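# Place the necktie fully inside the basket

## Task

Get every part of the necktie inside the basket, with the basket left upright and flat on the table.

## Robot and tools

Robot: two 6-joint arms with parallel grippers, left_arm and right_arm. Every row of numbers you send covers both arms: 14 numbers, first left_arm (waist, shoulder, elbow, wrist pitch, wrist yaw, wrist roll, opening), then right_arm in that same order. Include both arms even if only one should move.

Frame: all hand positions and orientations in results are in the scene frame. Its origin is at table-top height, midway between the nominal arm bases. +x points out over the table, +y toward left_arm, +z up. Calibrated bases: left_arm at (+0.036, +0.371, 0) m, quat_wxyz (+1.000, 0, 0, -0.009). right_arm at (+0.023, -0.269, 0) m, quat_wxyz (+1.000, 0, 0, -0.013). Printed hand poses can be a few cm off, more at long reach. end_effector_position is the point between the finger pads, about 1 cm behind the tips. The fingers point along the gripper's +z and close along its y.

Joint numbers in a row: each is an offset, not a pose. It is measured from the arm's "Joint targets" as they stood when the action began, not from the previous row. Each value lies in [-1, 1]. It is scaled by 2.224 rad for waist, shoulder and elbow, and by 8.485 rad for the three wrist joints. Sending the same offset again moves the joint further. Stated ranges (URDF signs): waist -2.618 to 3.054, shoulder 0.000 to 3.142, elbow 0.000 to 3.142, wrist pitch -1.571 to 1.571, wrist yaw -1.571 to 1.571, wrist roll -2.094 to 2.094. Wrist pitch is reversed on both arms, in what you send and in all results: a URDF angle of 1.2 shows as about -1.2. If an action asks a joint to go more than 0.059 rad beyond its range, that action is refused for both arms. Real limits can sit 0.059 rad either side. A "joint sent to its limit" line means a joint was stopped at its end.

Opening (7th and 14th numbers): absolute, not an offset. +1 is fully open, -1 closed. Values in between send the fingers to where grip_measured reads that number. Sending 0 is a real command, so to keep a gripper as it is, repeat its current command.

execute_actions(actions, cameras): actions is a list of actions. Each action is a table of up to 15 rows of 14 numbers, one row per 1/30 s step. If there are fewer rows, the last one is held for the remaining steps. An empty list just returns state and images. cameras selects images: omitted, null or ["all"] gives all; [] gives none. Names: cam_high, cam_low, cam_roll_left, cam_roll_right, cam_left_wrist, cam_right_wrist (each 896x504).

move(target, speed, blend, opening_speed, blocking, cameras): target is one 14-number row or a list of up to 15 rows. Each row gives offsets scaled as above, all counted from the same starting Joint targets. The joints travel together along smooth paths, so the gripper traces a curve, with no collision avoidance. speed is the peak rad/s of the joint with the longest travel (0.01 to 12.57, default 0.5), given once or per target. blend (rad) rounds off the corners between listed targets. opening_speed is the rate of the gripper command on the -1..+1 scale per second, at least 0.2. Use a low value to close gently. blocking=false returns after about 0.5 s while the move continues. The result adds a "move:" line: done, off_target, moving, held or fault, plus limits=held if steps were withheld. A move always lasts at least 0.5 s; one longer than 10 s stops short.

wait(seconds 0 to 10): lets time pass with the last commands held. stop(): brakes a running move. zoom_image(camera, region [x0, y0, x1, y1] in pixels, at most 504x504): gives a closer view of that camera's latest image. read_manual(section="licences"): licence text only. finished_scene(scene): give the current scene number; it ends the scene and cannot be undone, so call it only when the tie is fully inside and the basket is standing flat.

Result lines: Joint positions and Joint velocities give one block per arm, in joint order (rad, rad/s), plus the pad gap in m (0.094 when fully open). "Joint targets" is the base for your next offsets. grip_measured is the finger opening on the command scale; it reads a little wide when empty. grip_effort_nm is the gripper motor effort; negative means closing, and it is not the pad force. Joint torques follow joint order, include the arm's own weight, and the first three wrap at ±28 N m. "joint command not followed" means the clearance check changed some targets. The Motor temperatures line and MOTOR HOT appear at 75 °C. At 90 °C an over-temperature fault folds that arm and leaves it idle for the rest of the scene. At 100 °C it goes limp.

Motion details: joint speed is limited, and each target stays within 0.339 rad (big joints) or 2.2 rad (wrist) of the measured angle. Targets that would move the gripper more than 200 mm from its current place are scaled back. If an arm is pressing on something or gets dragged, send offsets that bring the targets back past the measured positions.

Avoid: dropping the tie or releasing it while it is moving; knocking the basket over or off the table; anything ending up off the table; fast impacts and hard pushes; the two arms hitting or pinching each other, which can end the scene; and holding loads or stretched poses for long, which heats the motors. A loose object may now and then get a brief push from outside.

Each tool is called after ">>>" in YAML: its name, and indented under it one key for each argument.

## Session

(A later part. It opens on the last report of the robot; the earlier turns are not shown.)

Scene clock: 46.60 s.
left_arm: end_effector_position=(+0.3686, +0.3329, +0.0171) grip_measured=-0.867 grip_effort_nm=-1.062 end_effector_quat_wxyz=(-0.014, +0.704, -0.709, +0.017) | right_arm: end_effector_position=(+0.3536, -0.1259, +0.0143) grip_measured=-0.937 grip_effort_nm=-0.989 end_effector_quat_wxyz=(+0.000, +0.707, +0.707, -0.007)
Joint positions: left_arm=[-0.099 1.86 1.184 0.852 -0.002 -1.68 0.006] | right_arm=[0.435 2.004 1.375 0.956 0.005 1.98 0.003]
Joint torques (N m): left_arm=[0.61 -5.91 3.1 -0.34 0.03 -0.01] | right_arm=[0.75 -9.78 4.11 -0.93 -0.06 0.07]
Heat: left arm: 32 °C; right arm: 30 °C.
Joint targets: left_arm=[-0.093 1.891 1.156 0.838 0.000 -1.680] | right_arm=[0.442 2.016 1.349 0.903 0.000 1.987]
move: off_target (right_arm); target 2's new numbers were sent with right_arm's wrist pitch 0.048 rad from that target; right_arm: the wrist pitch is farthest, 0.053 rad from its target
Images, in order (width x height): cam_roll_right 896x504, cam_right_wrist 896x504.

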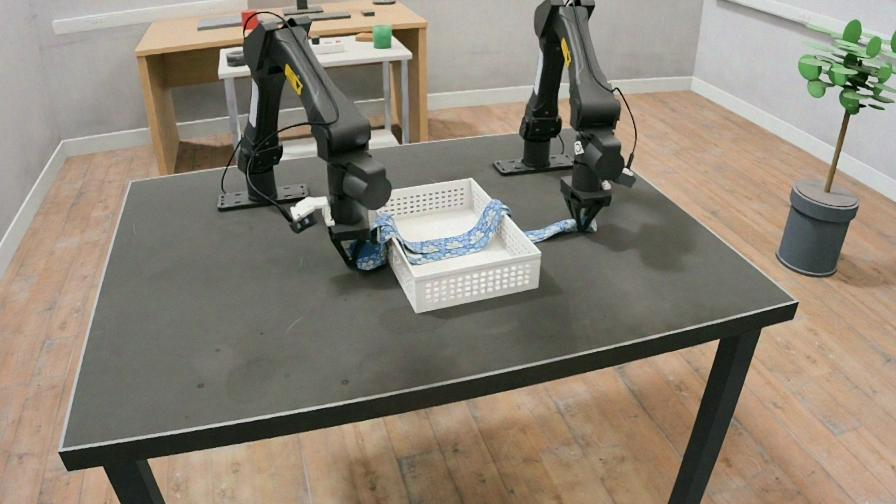

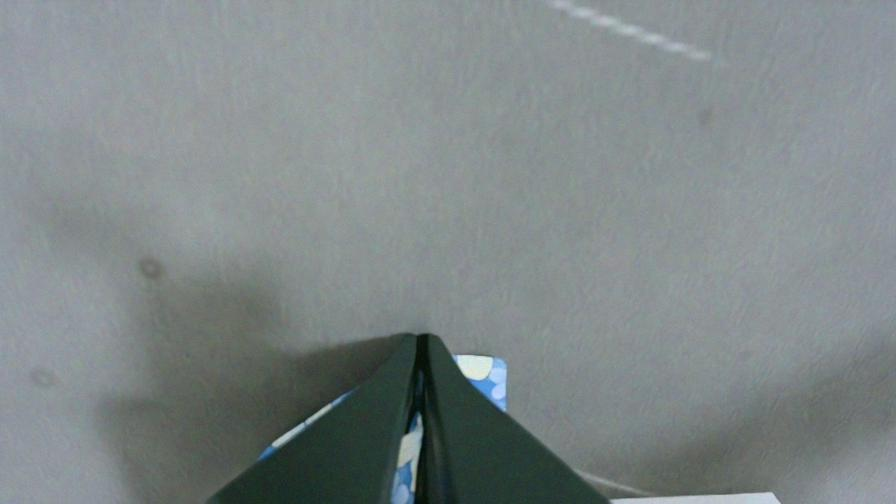

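>>> move:
  target: [-0.237,-0.1933,0.1682,0.0037,0,0,-1,0.098,-0.2253,0.103,-0.0047,0,0,-1]
  speed: 0.35

Scene clock: 53.17 s.
left_arm: end_effector_position=(+0.3624, +0.1294, +0.2616) grip_measured=-0.870 grip_effort_nm=-1.062 end_effector_quat_wxyz=(+0.143, -0.465, +0.810, -0.328) | right_arm: end_effector_position=(+0.3605, -0.0226, +0.2589) grip_measured=-0.942 grip_effort_nm=-1.043 end_effector_quat_wxyz=(+0.093, +0.588, +0.729, +0.339)
Joint positions: left_arm=[-0.621 1.48 1.501 0.86 0.001 -1.68 0.006] | right_arm=[0.656 1.536 1.551 0.868 0.003 1.986 0.003]
Joint torques (N m): left_arm=[0.18 -7.82 8.99 -1.1 0.01 -0.01] | right_arm=[0.47 -9.4 10.04 -1.72 -0.05 0.02]
Motor temperatures (°C): left_arm=[21 32 30 28 20 24 23] | right_arm=[24 31 29 26 25 23 22]
Heat: left arm: 32 °C; right arm: 31 °C.
Joint targets: left_arm=[-0.620 1.461 1.530 0.869 0.001 -1.680] | right_arm=[0.660 1.515 1.578 0.863 0.000 1.988]
move: done

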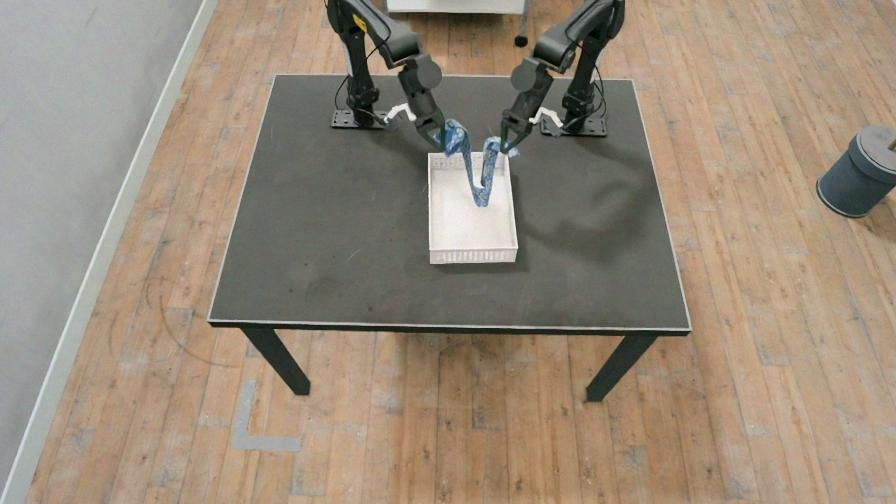

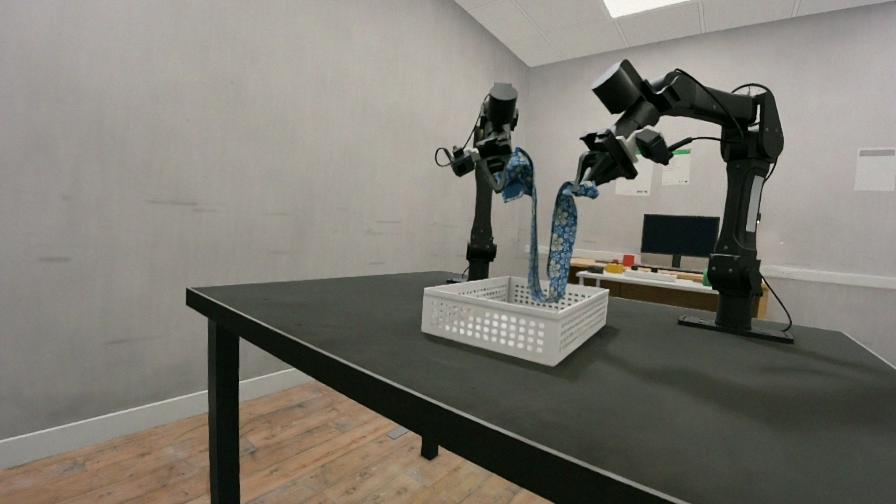

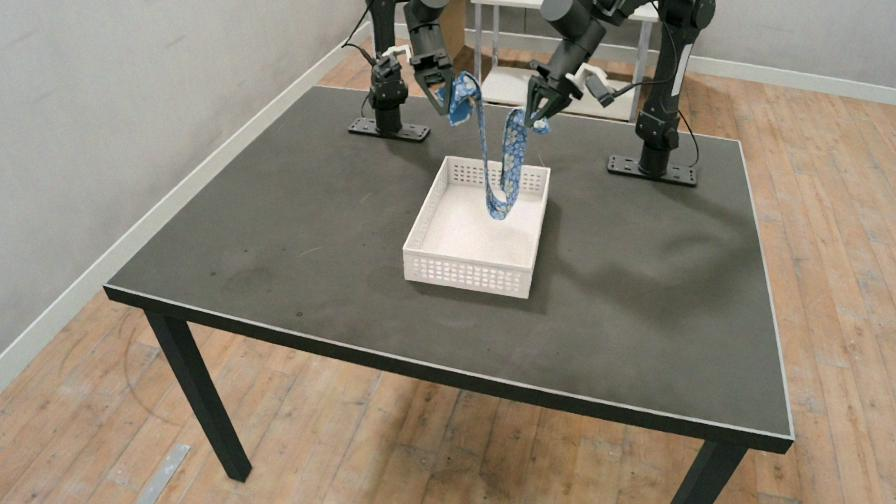

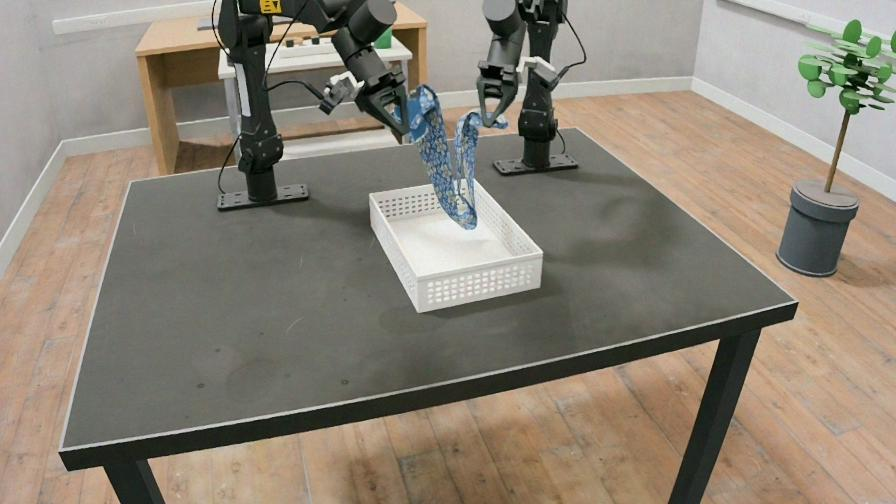

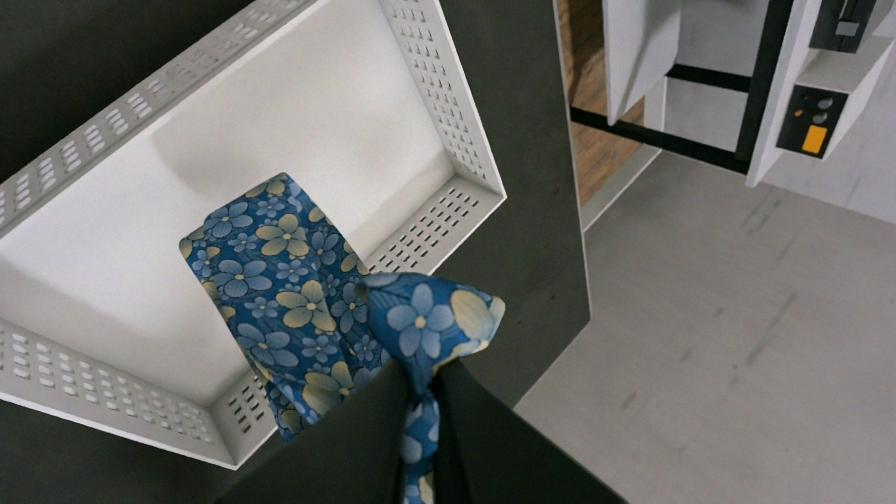

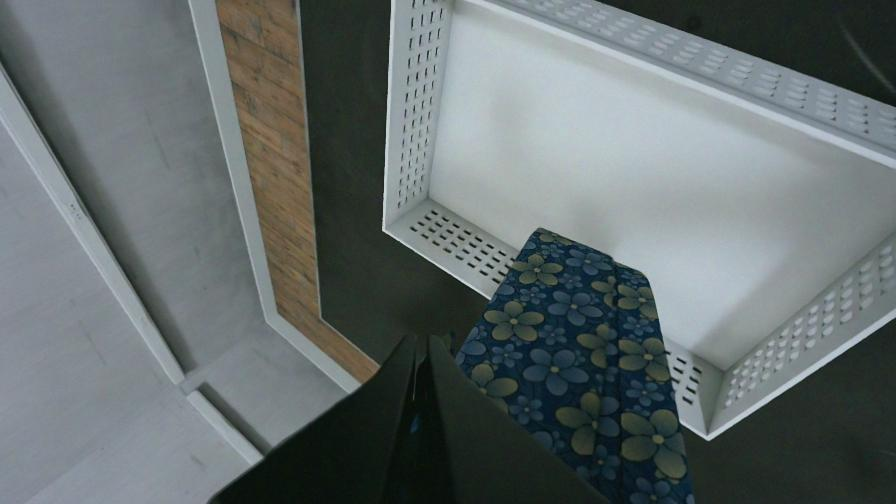

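>>> move:
  target: [-0.0193,0.3384,0.17,0.0467,0,-0.0436,-1,0.0193,0.3458,0.201,0.0529,0,0.0073,-1]
  speed: 0.35

Scene clock: 57.97 s.
left_arm: end_effector_position=(+0.3814, +0.1067, +0.1545) grip_measured=-0.870 grip_effort_nm=-1.057 end_effector_quat_wxyz=(+0.053, -0.558, +0.811, -0.165) | right_arm: end_effector_position=(+0.3806, +0.0035, +0.1645) grip_measured=-0.942 grip_effort_nm=-1.048 end_effector_quat_wxyz=(+0.045, +0.620, +0.762, +0.180)
Joint positions: left_arm=[-0.637 1.872 1.701 1.051 0.001 -1.86 0.006] | right_arm=[0.677 1.914 1.788 1.071 0.003 2.016 0.003]
Joint torques (N m): left_arm=[0.06 -10.4 6.13 -0.7 0 0] | right_arm=[0.03 -11.41 7.31 -1.08 -0.01 0.01]
Heat: left arm: 32 °C; right arm: 31 °C.
Joint targets: left_arm=[-0.637 1.862 1.700 1.051 0.001 -1.860] | right_arm=[0.677 1.908 1.786 1.073 0.003 2.016]
move: held (left_arm, right_arm; a check stopped the path); limits=held; left_arm: the shoulder is farthest, 0.342 rad from its target; right_arm: the shoulder is farthest, 0.370 rad from its target
joint command not followed: on one or more control steps a check withheld the commanded joint targets of the left arm, and it was not sent them on those steps.
cause: the commanded joint targets, or the way to them, would bring a part of the robot too close to another arm (this arm's wrist (the part past the wrist pitch) and the right arm's wrist (the part past the wrist pitch), along the way the arms are being sent, or toward where that arm still pushes).
joint command not followed: on one or more control steps a check withheld the commanded joint targets of the right arm, and it was not sent them on those steps.
cause: the commanded joint targets, or the way to them, would bring a part of the robot too close to another arm (this arm's wrist (the part past the wrist pitch) and the left arm's wrist (the part past the wrist pitch), along the way the arms are being sent, or toward where that arm still pushes).

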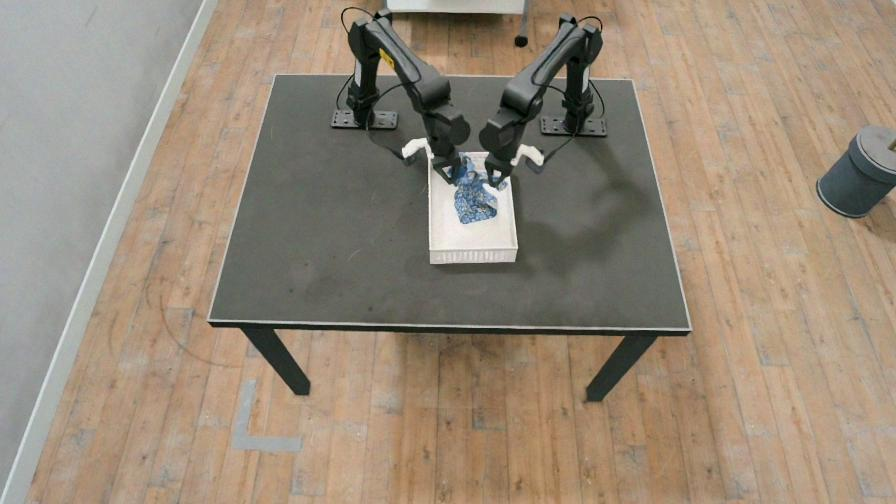

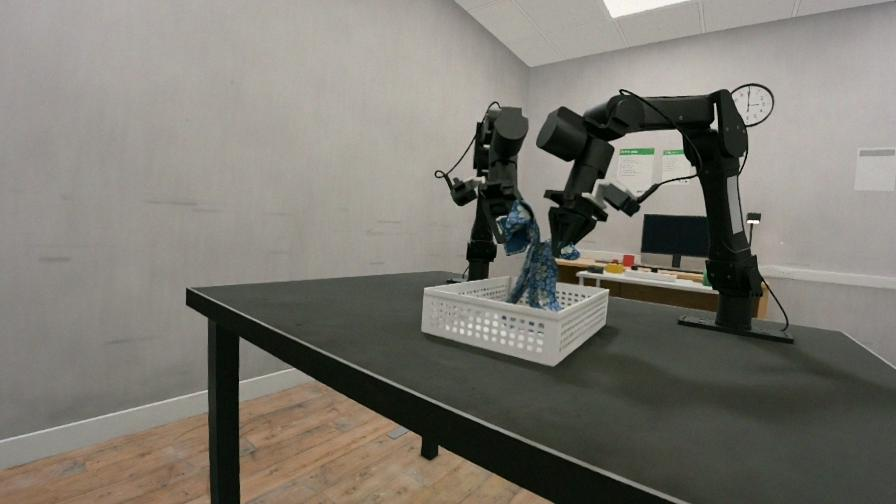

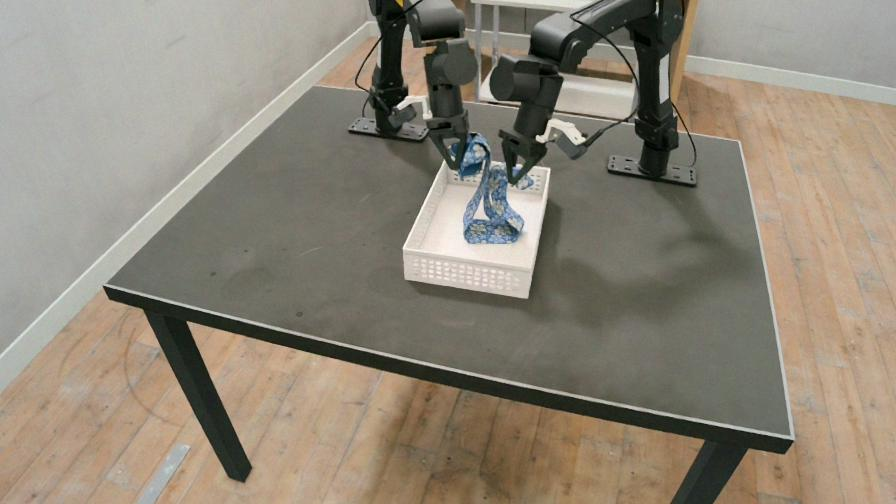

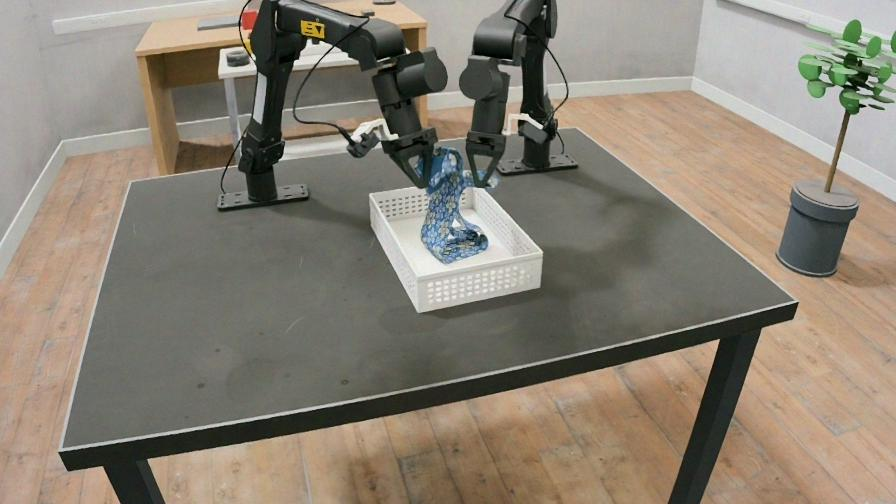

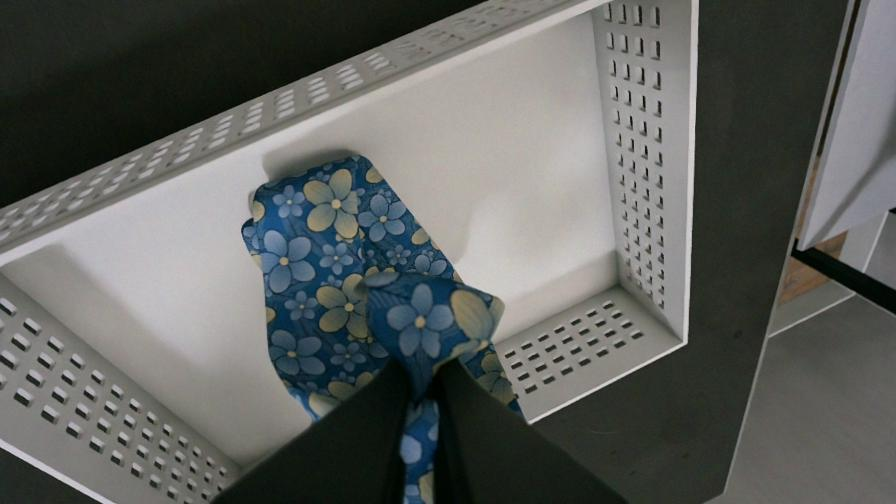

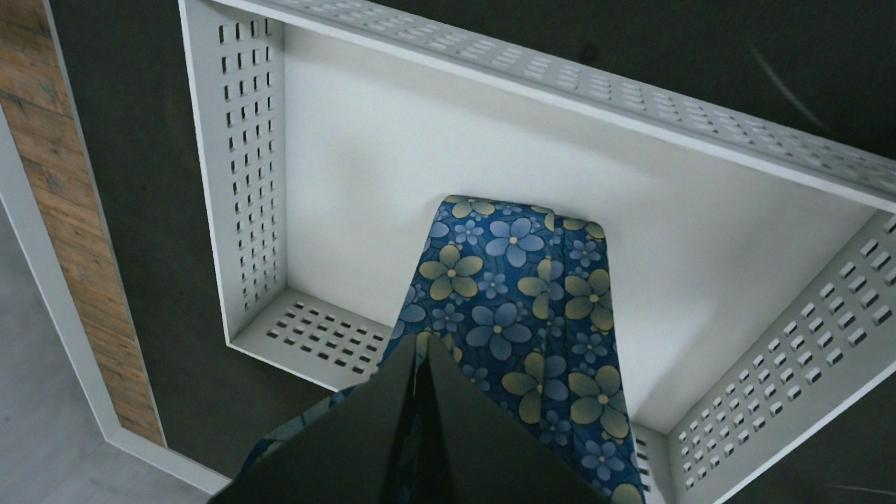

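>>> move:
  target: [0.0031,-0.0576,-0.2959,-0.0876,0,0,-1,-0.0076,-0.0589,-0.3112,-0.0891,0,0,-1]
  speed: 0.35
  cameras: ["cam_low","cam_roll_right","cam_roll_left","cam_left_wrist"]

Scene clock: 63.00 s.
left_arm: end_effector_position=(+0.3744, +0.1105, +0.0555) grip_measured=-0.871 grip_effort_nm=-1.057 end_effector_quat_wxyz=(+0.082, -0.544, +0.792, -0.264) | right_arm: end_effector_position=(+0.3736, -0.0059, +0.0511) grip_measured=-0.943 grip_effort_nm=-1.048 end_effector_quat_wxyz=(+0.065, +0.610, +0.744, +0.264)
Joint positions: left_arm=[-0.637 1.757 1.057 0.311 0.007 -1.86 0.006] | right_arm=[0.668 1.811 1.111 0.321 -0.001 2.016 0.003]
Joint torques (N m): left_arm=[0.7 -10.19 4.85 -1.02 -0.04 -0.01] | right_arm=[-0.76 -12.74 5.64 -1.43 0.02 0]
Heat: left arm: 34 °C; right arm: 34 °C.
Joint targets: left_arm=[-0.630 1.734 1.042 0.308 0.001 -1.860] | right_arm=[0.660 1.777 1.094 0.316 0.003 2.016]
move: done
Images, in order (width x height): cam_low 896x504, cam_roll_left 896x504, cam_roll_right 896x504, cam_left_wrist 896x504.

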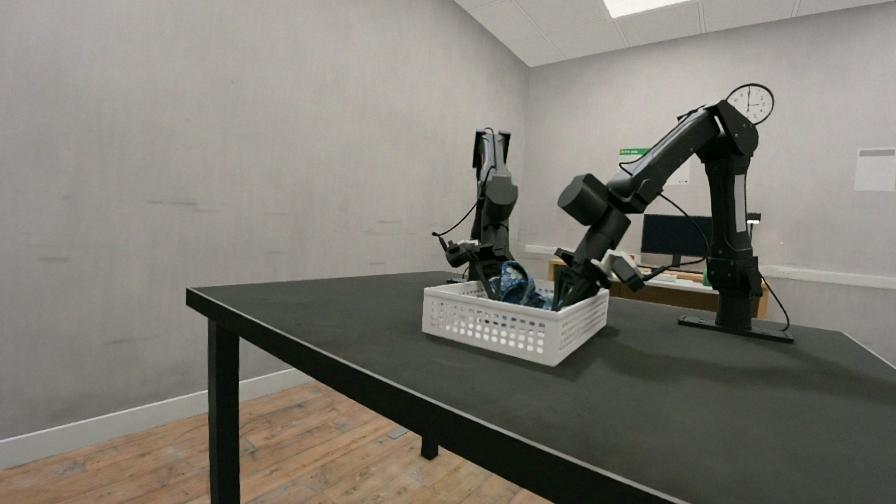

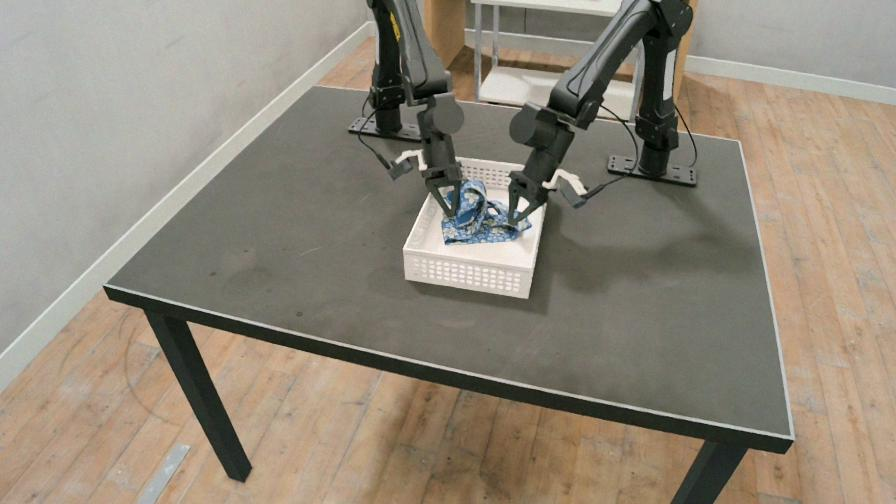

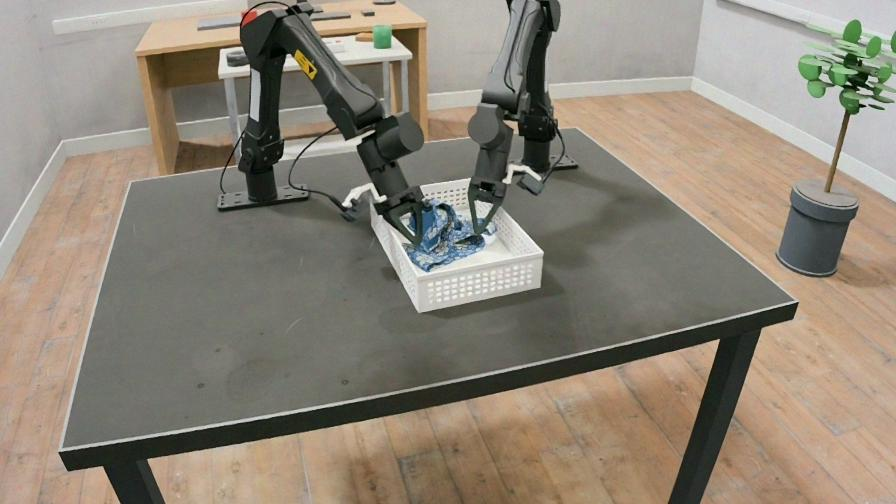

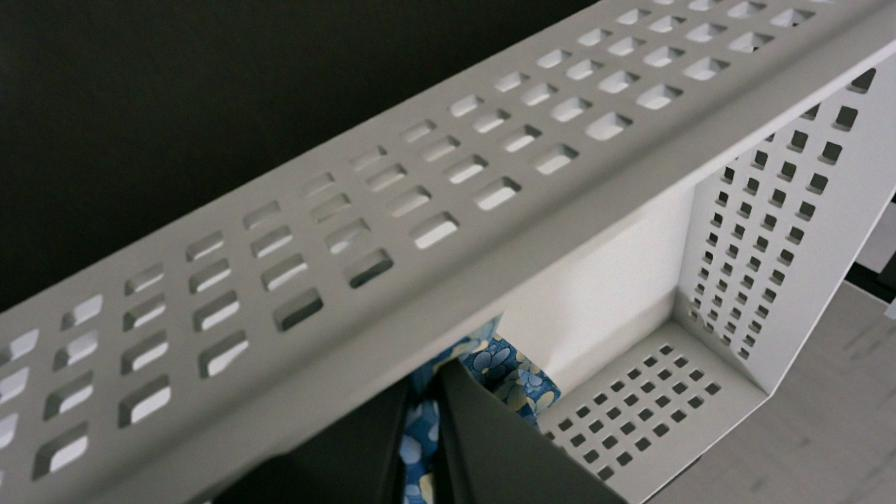

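>>> move:
  target:
    - [0,0,0,0,0,0,0.1,0,0,0,0,0,0,0.1]
    - [0.0045,-0.1227,0.2194,0.0661,0,0,0.1,0,-0.1178,0.2176,0.0645,0,0,0.1]
  speed: 0.35
  opening_speed: 0.7

Scene clock: 68.53 s.
left_arm: end_effector_position=(+0.3609, +0.1258, +0.2605) grip_measured=+0.097 grip_effort_nm=0.115 end_effector_quat_wxyz=(+0.107, -0.532, +0.767, -0.341) | right_arm: end_effector_position=(+0.3603, -0.0150, +0.2609) grip_measured=+0.098 grip_effort_nm=0.100 end_effector_quat_wxyz=(+0.084, +0.592, +0.721, +0.350)
Joint positions: left_arm=[-0.626 1.483 1.499 0.855 0.01 -1.86 0.052] | right_arm=[0.668 1.539 1.55 0.846 -0.005 2.018 0.052]
Joint torques (N m): left_arm=[0.62 -8.14 9.11 -1.1 -0.07 -0.01] | right_arm=[-0.83 -9.58 10.15 -1.51 0.1 -0.01]
Heat: left arm: 35 °C; right arm: 35 °C.
Joint targets: left_arm=[-0.620 1.461 1.529 0.869 0.001 -1.860] | right_arm=[0.660 1.515 1.578 0.864 0.003 2.016]
move: done

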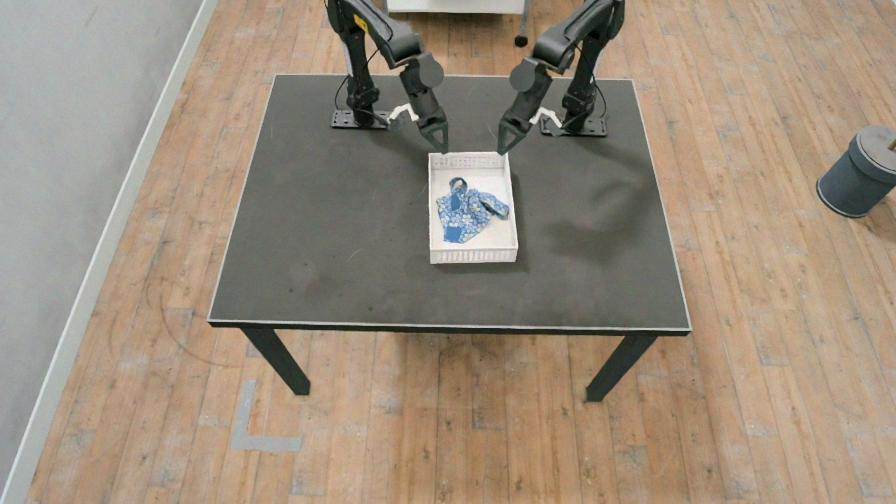

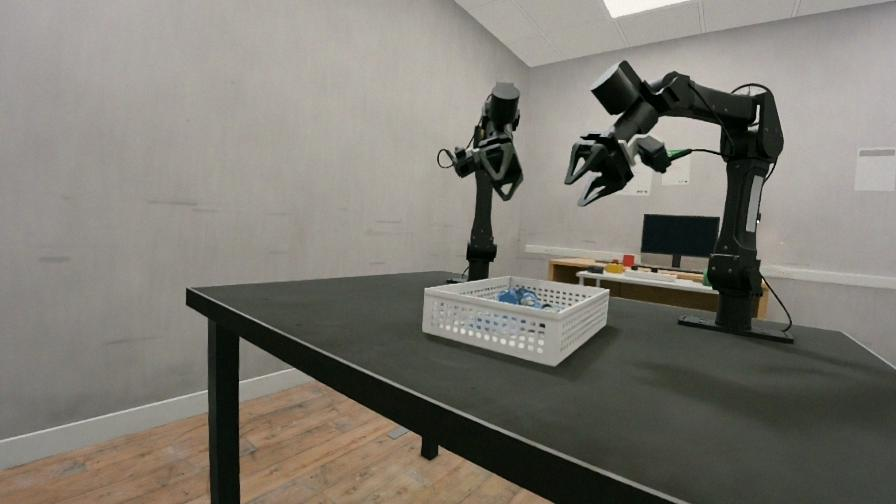

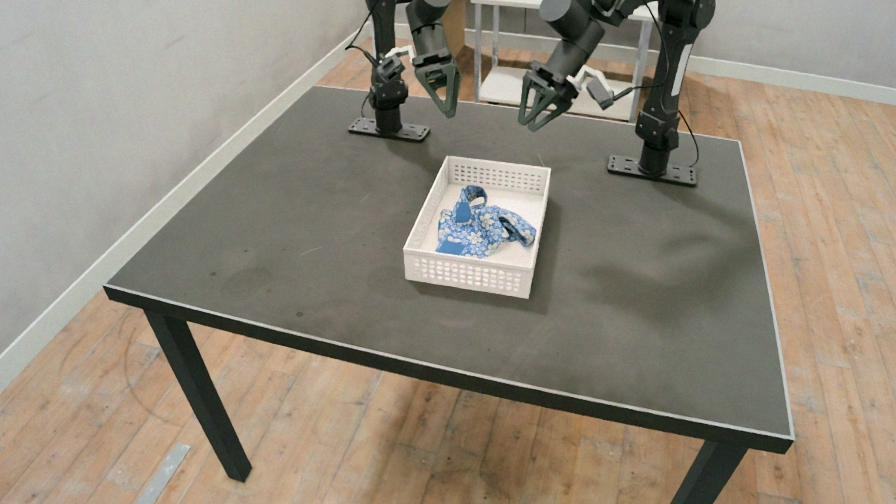

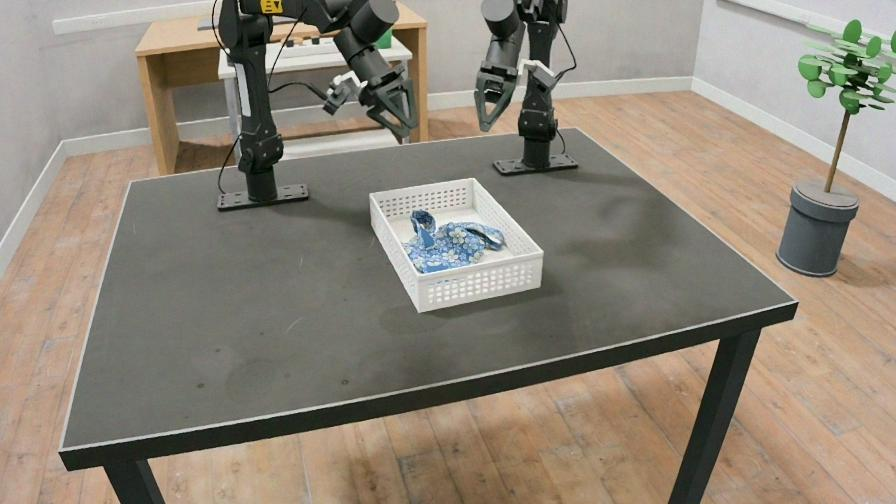

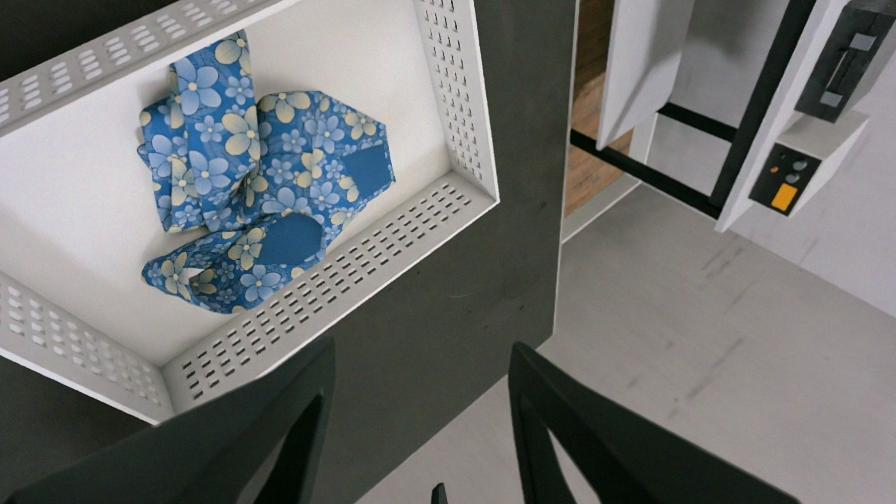

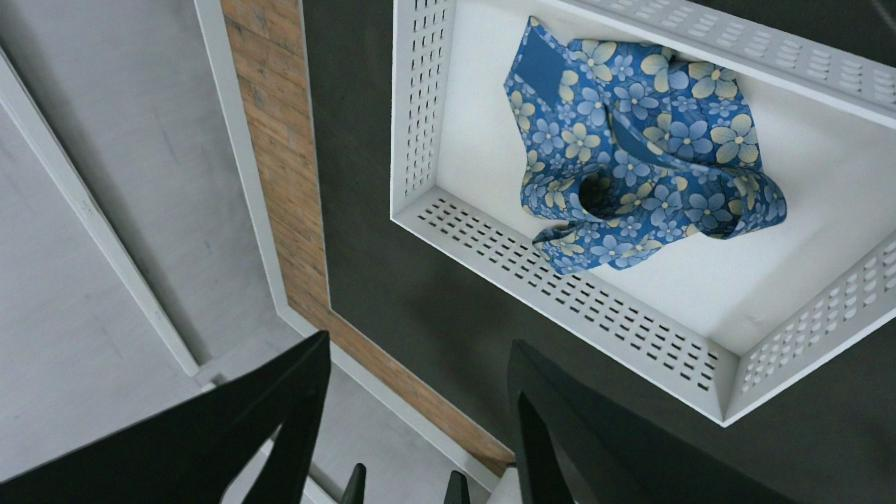

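All inside.

>>> finished_scene:
  scene: 2

The scene is finished: the task was done.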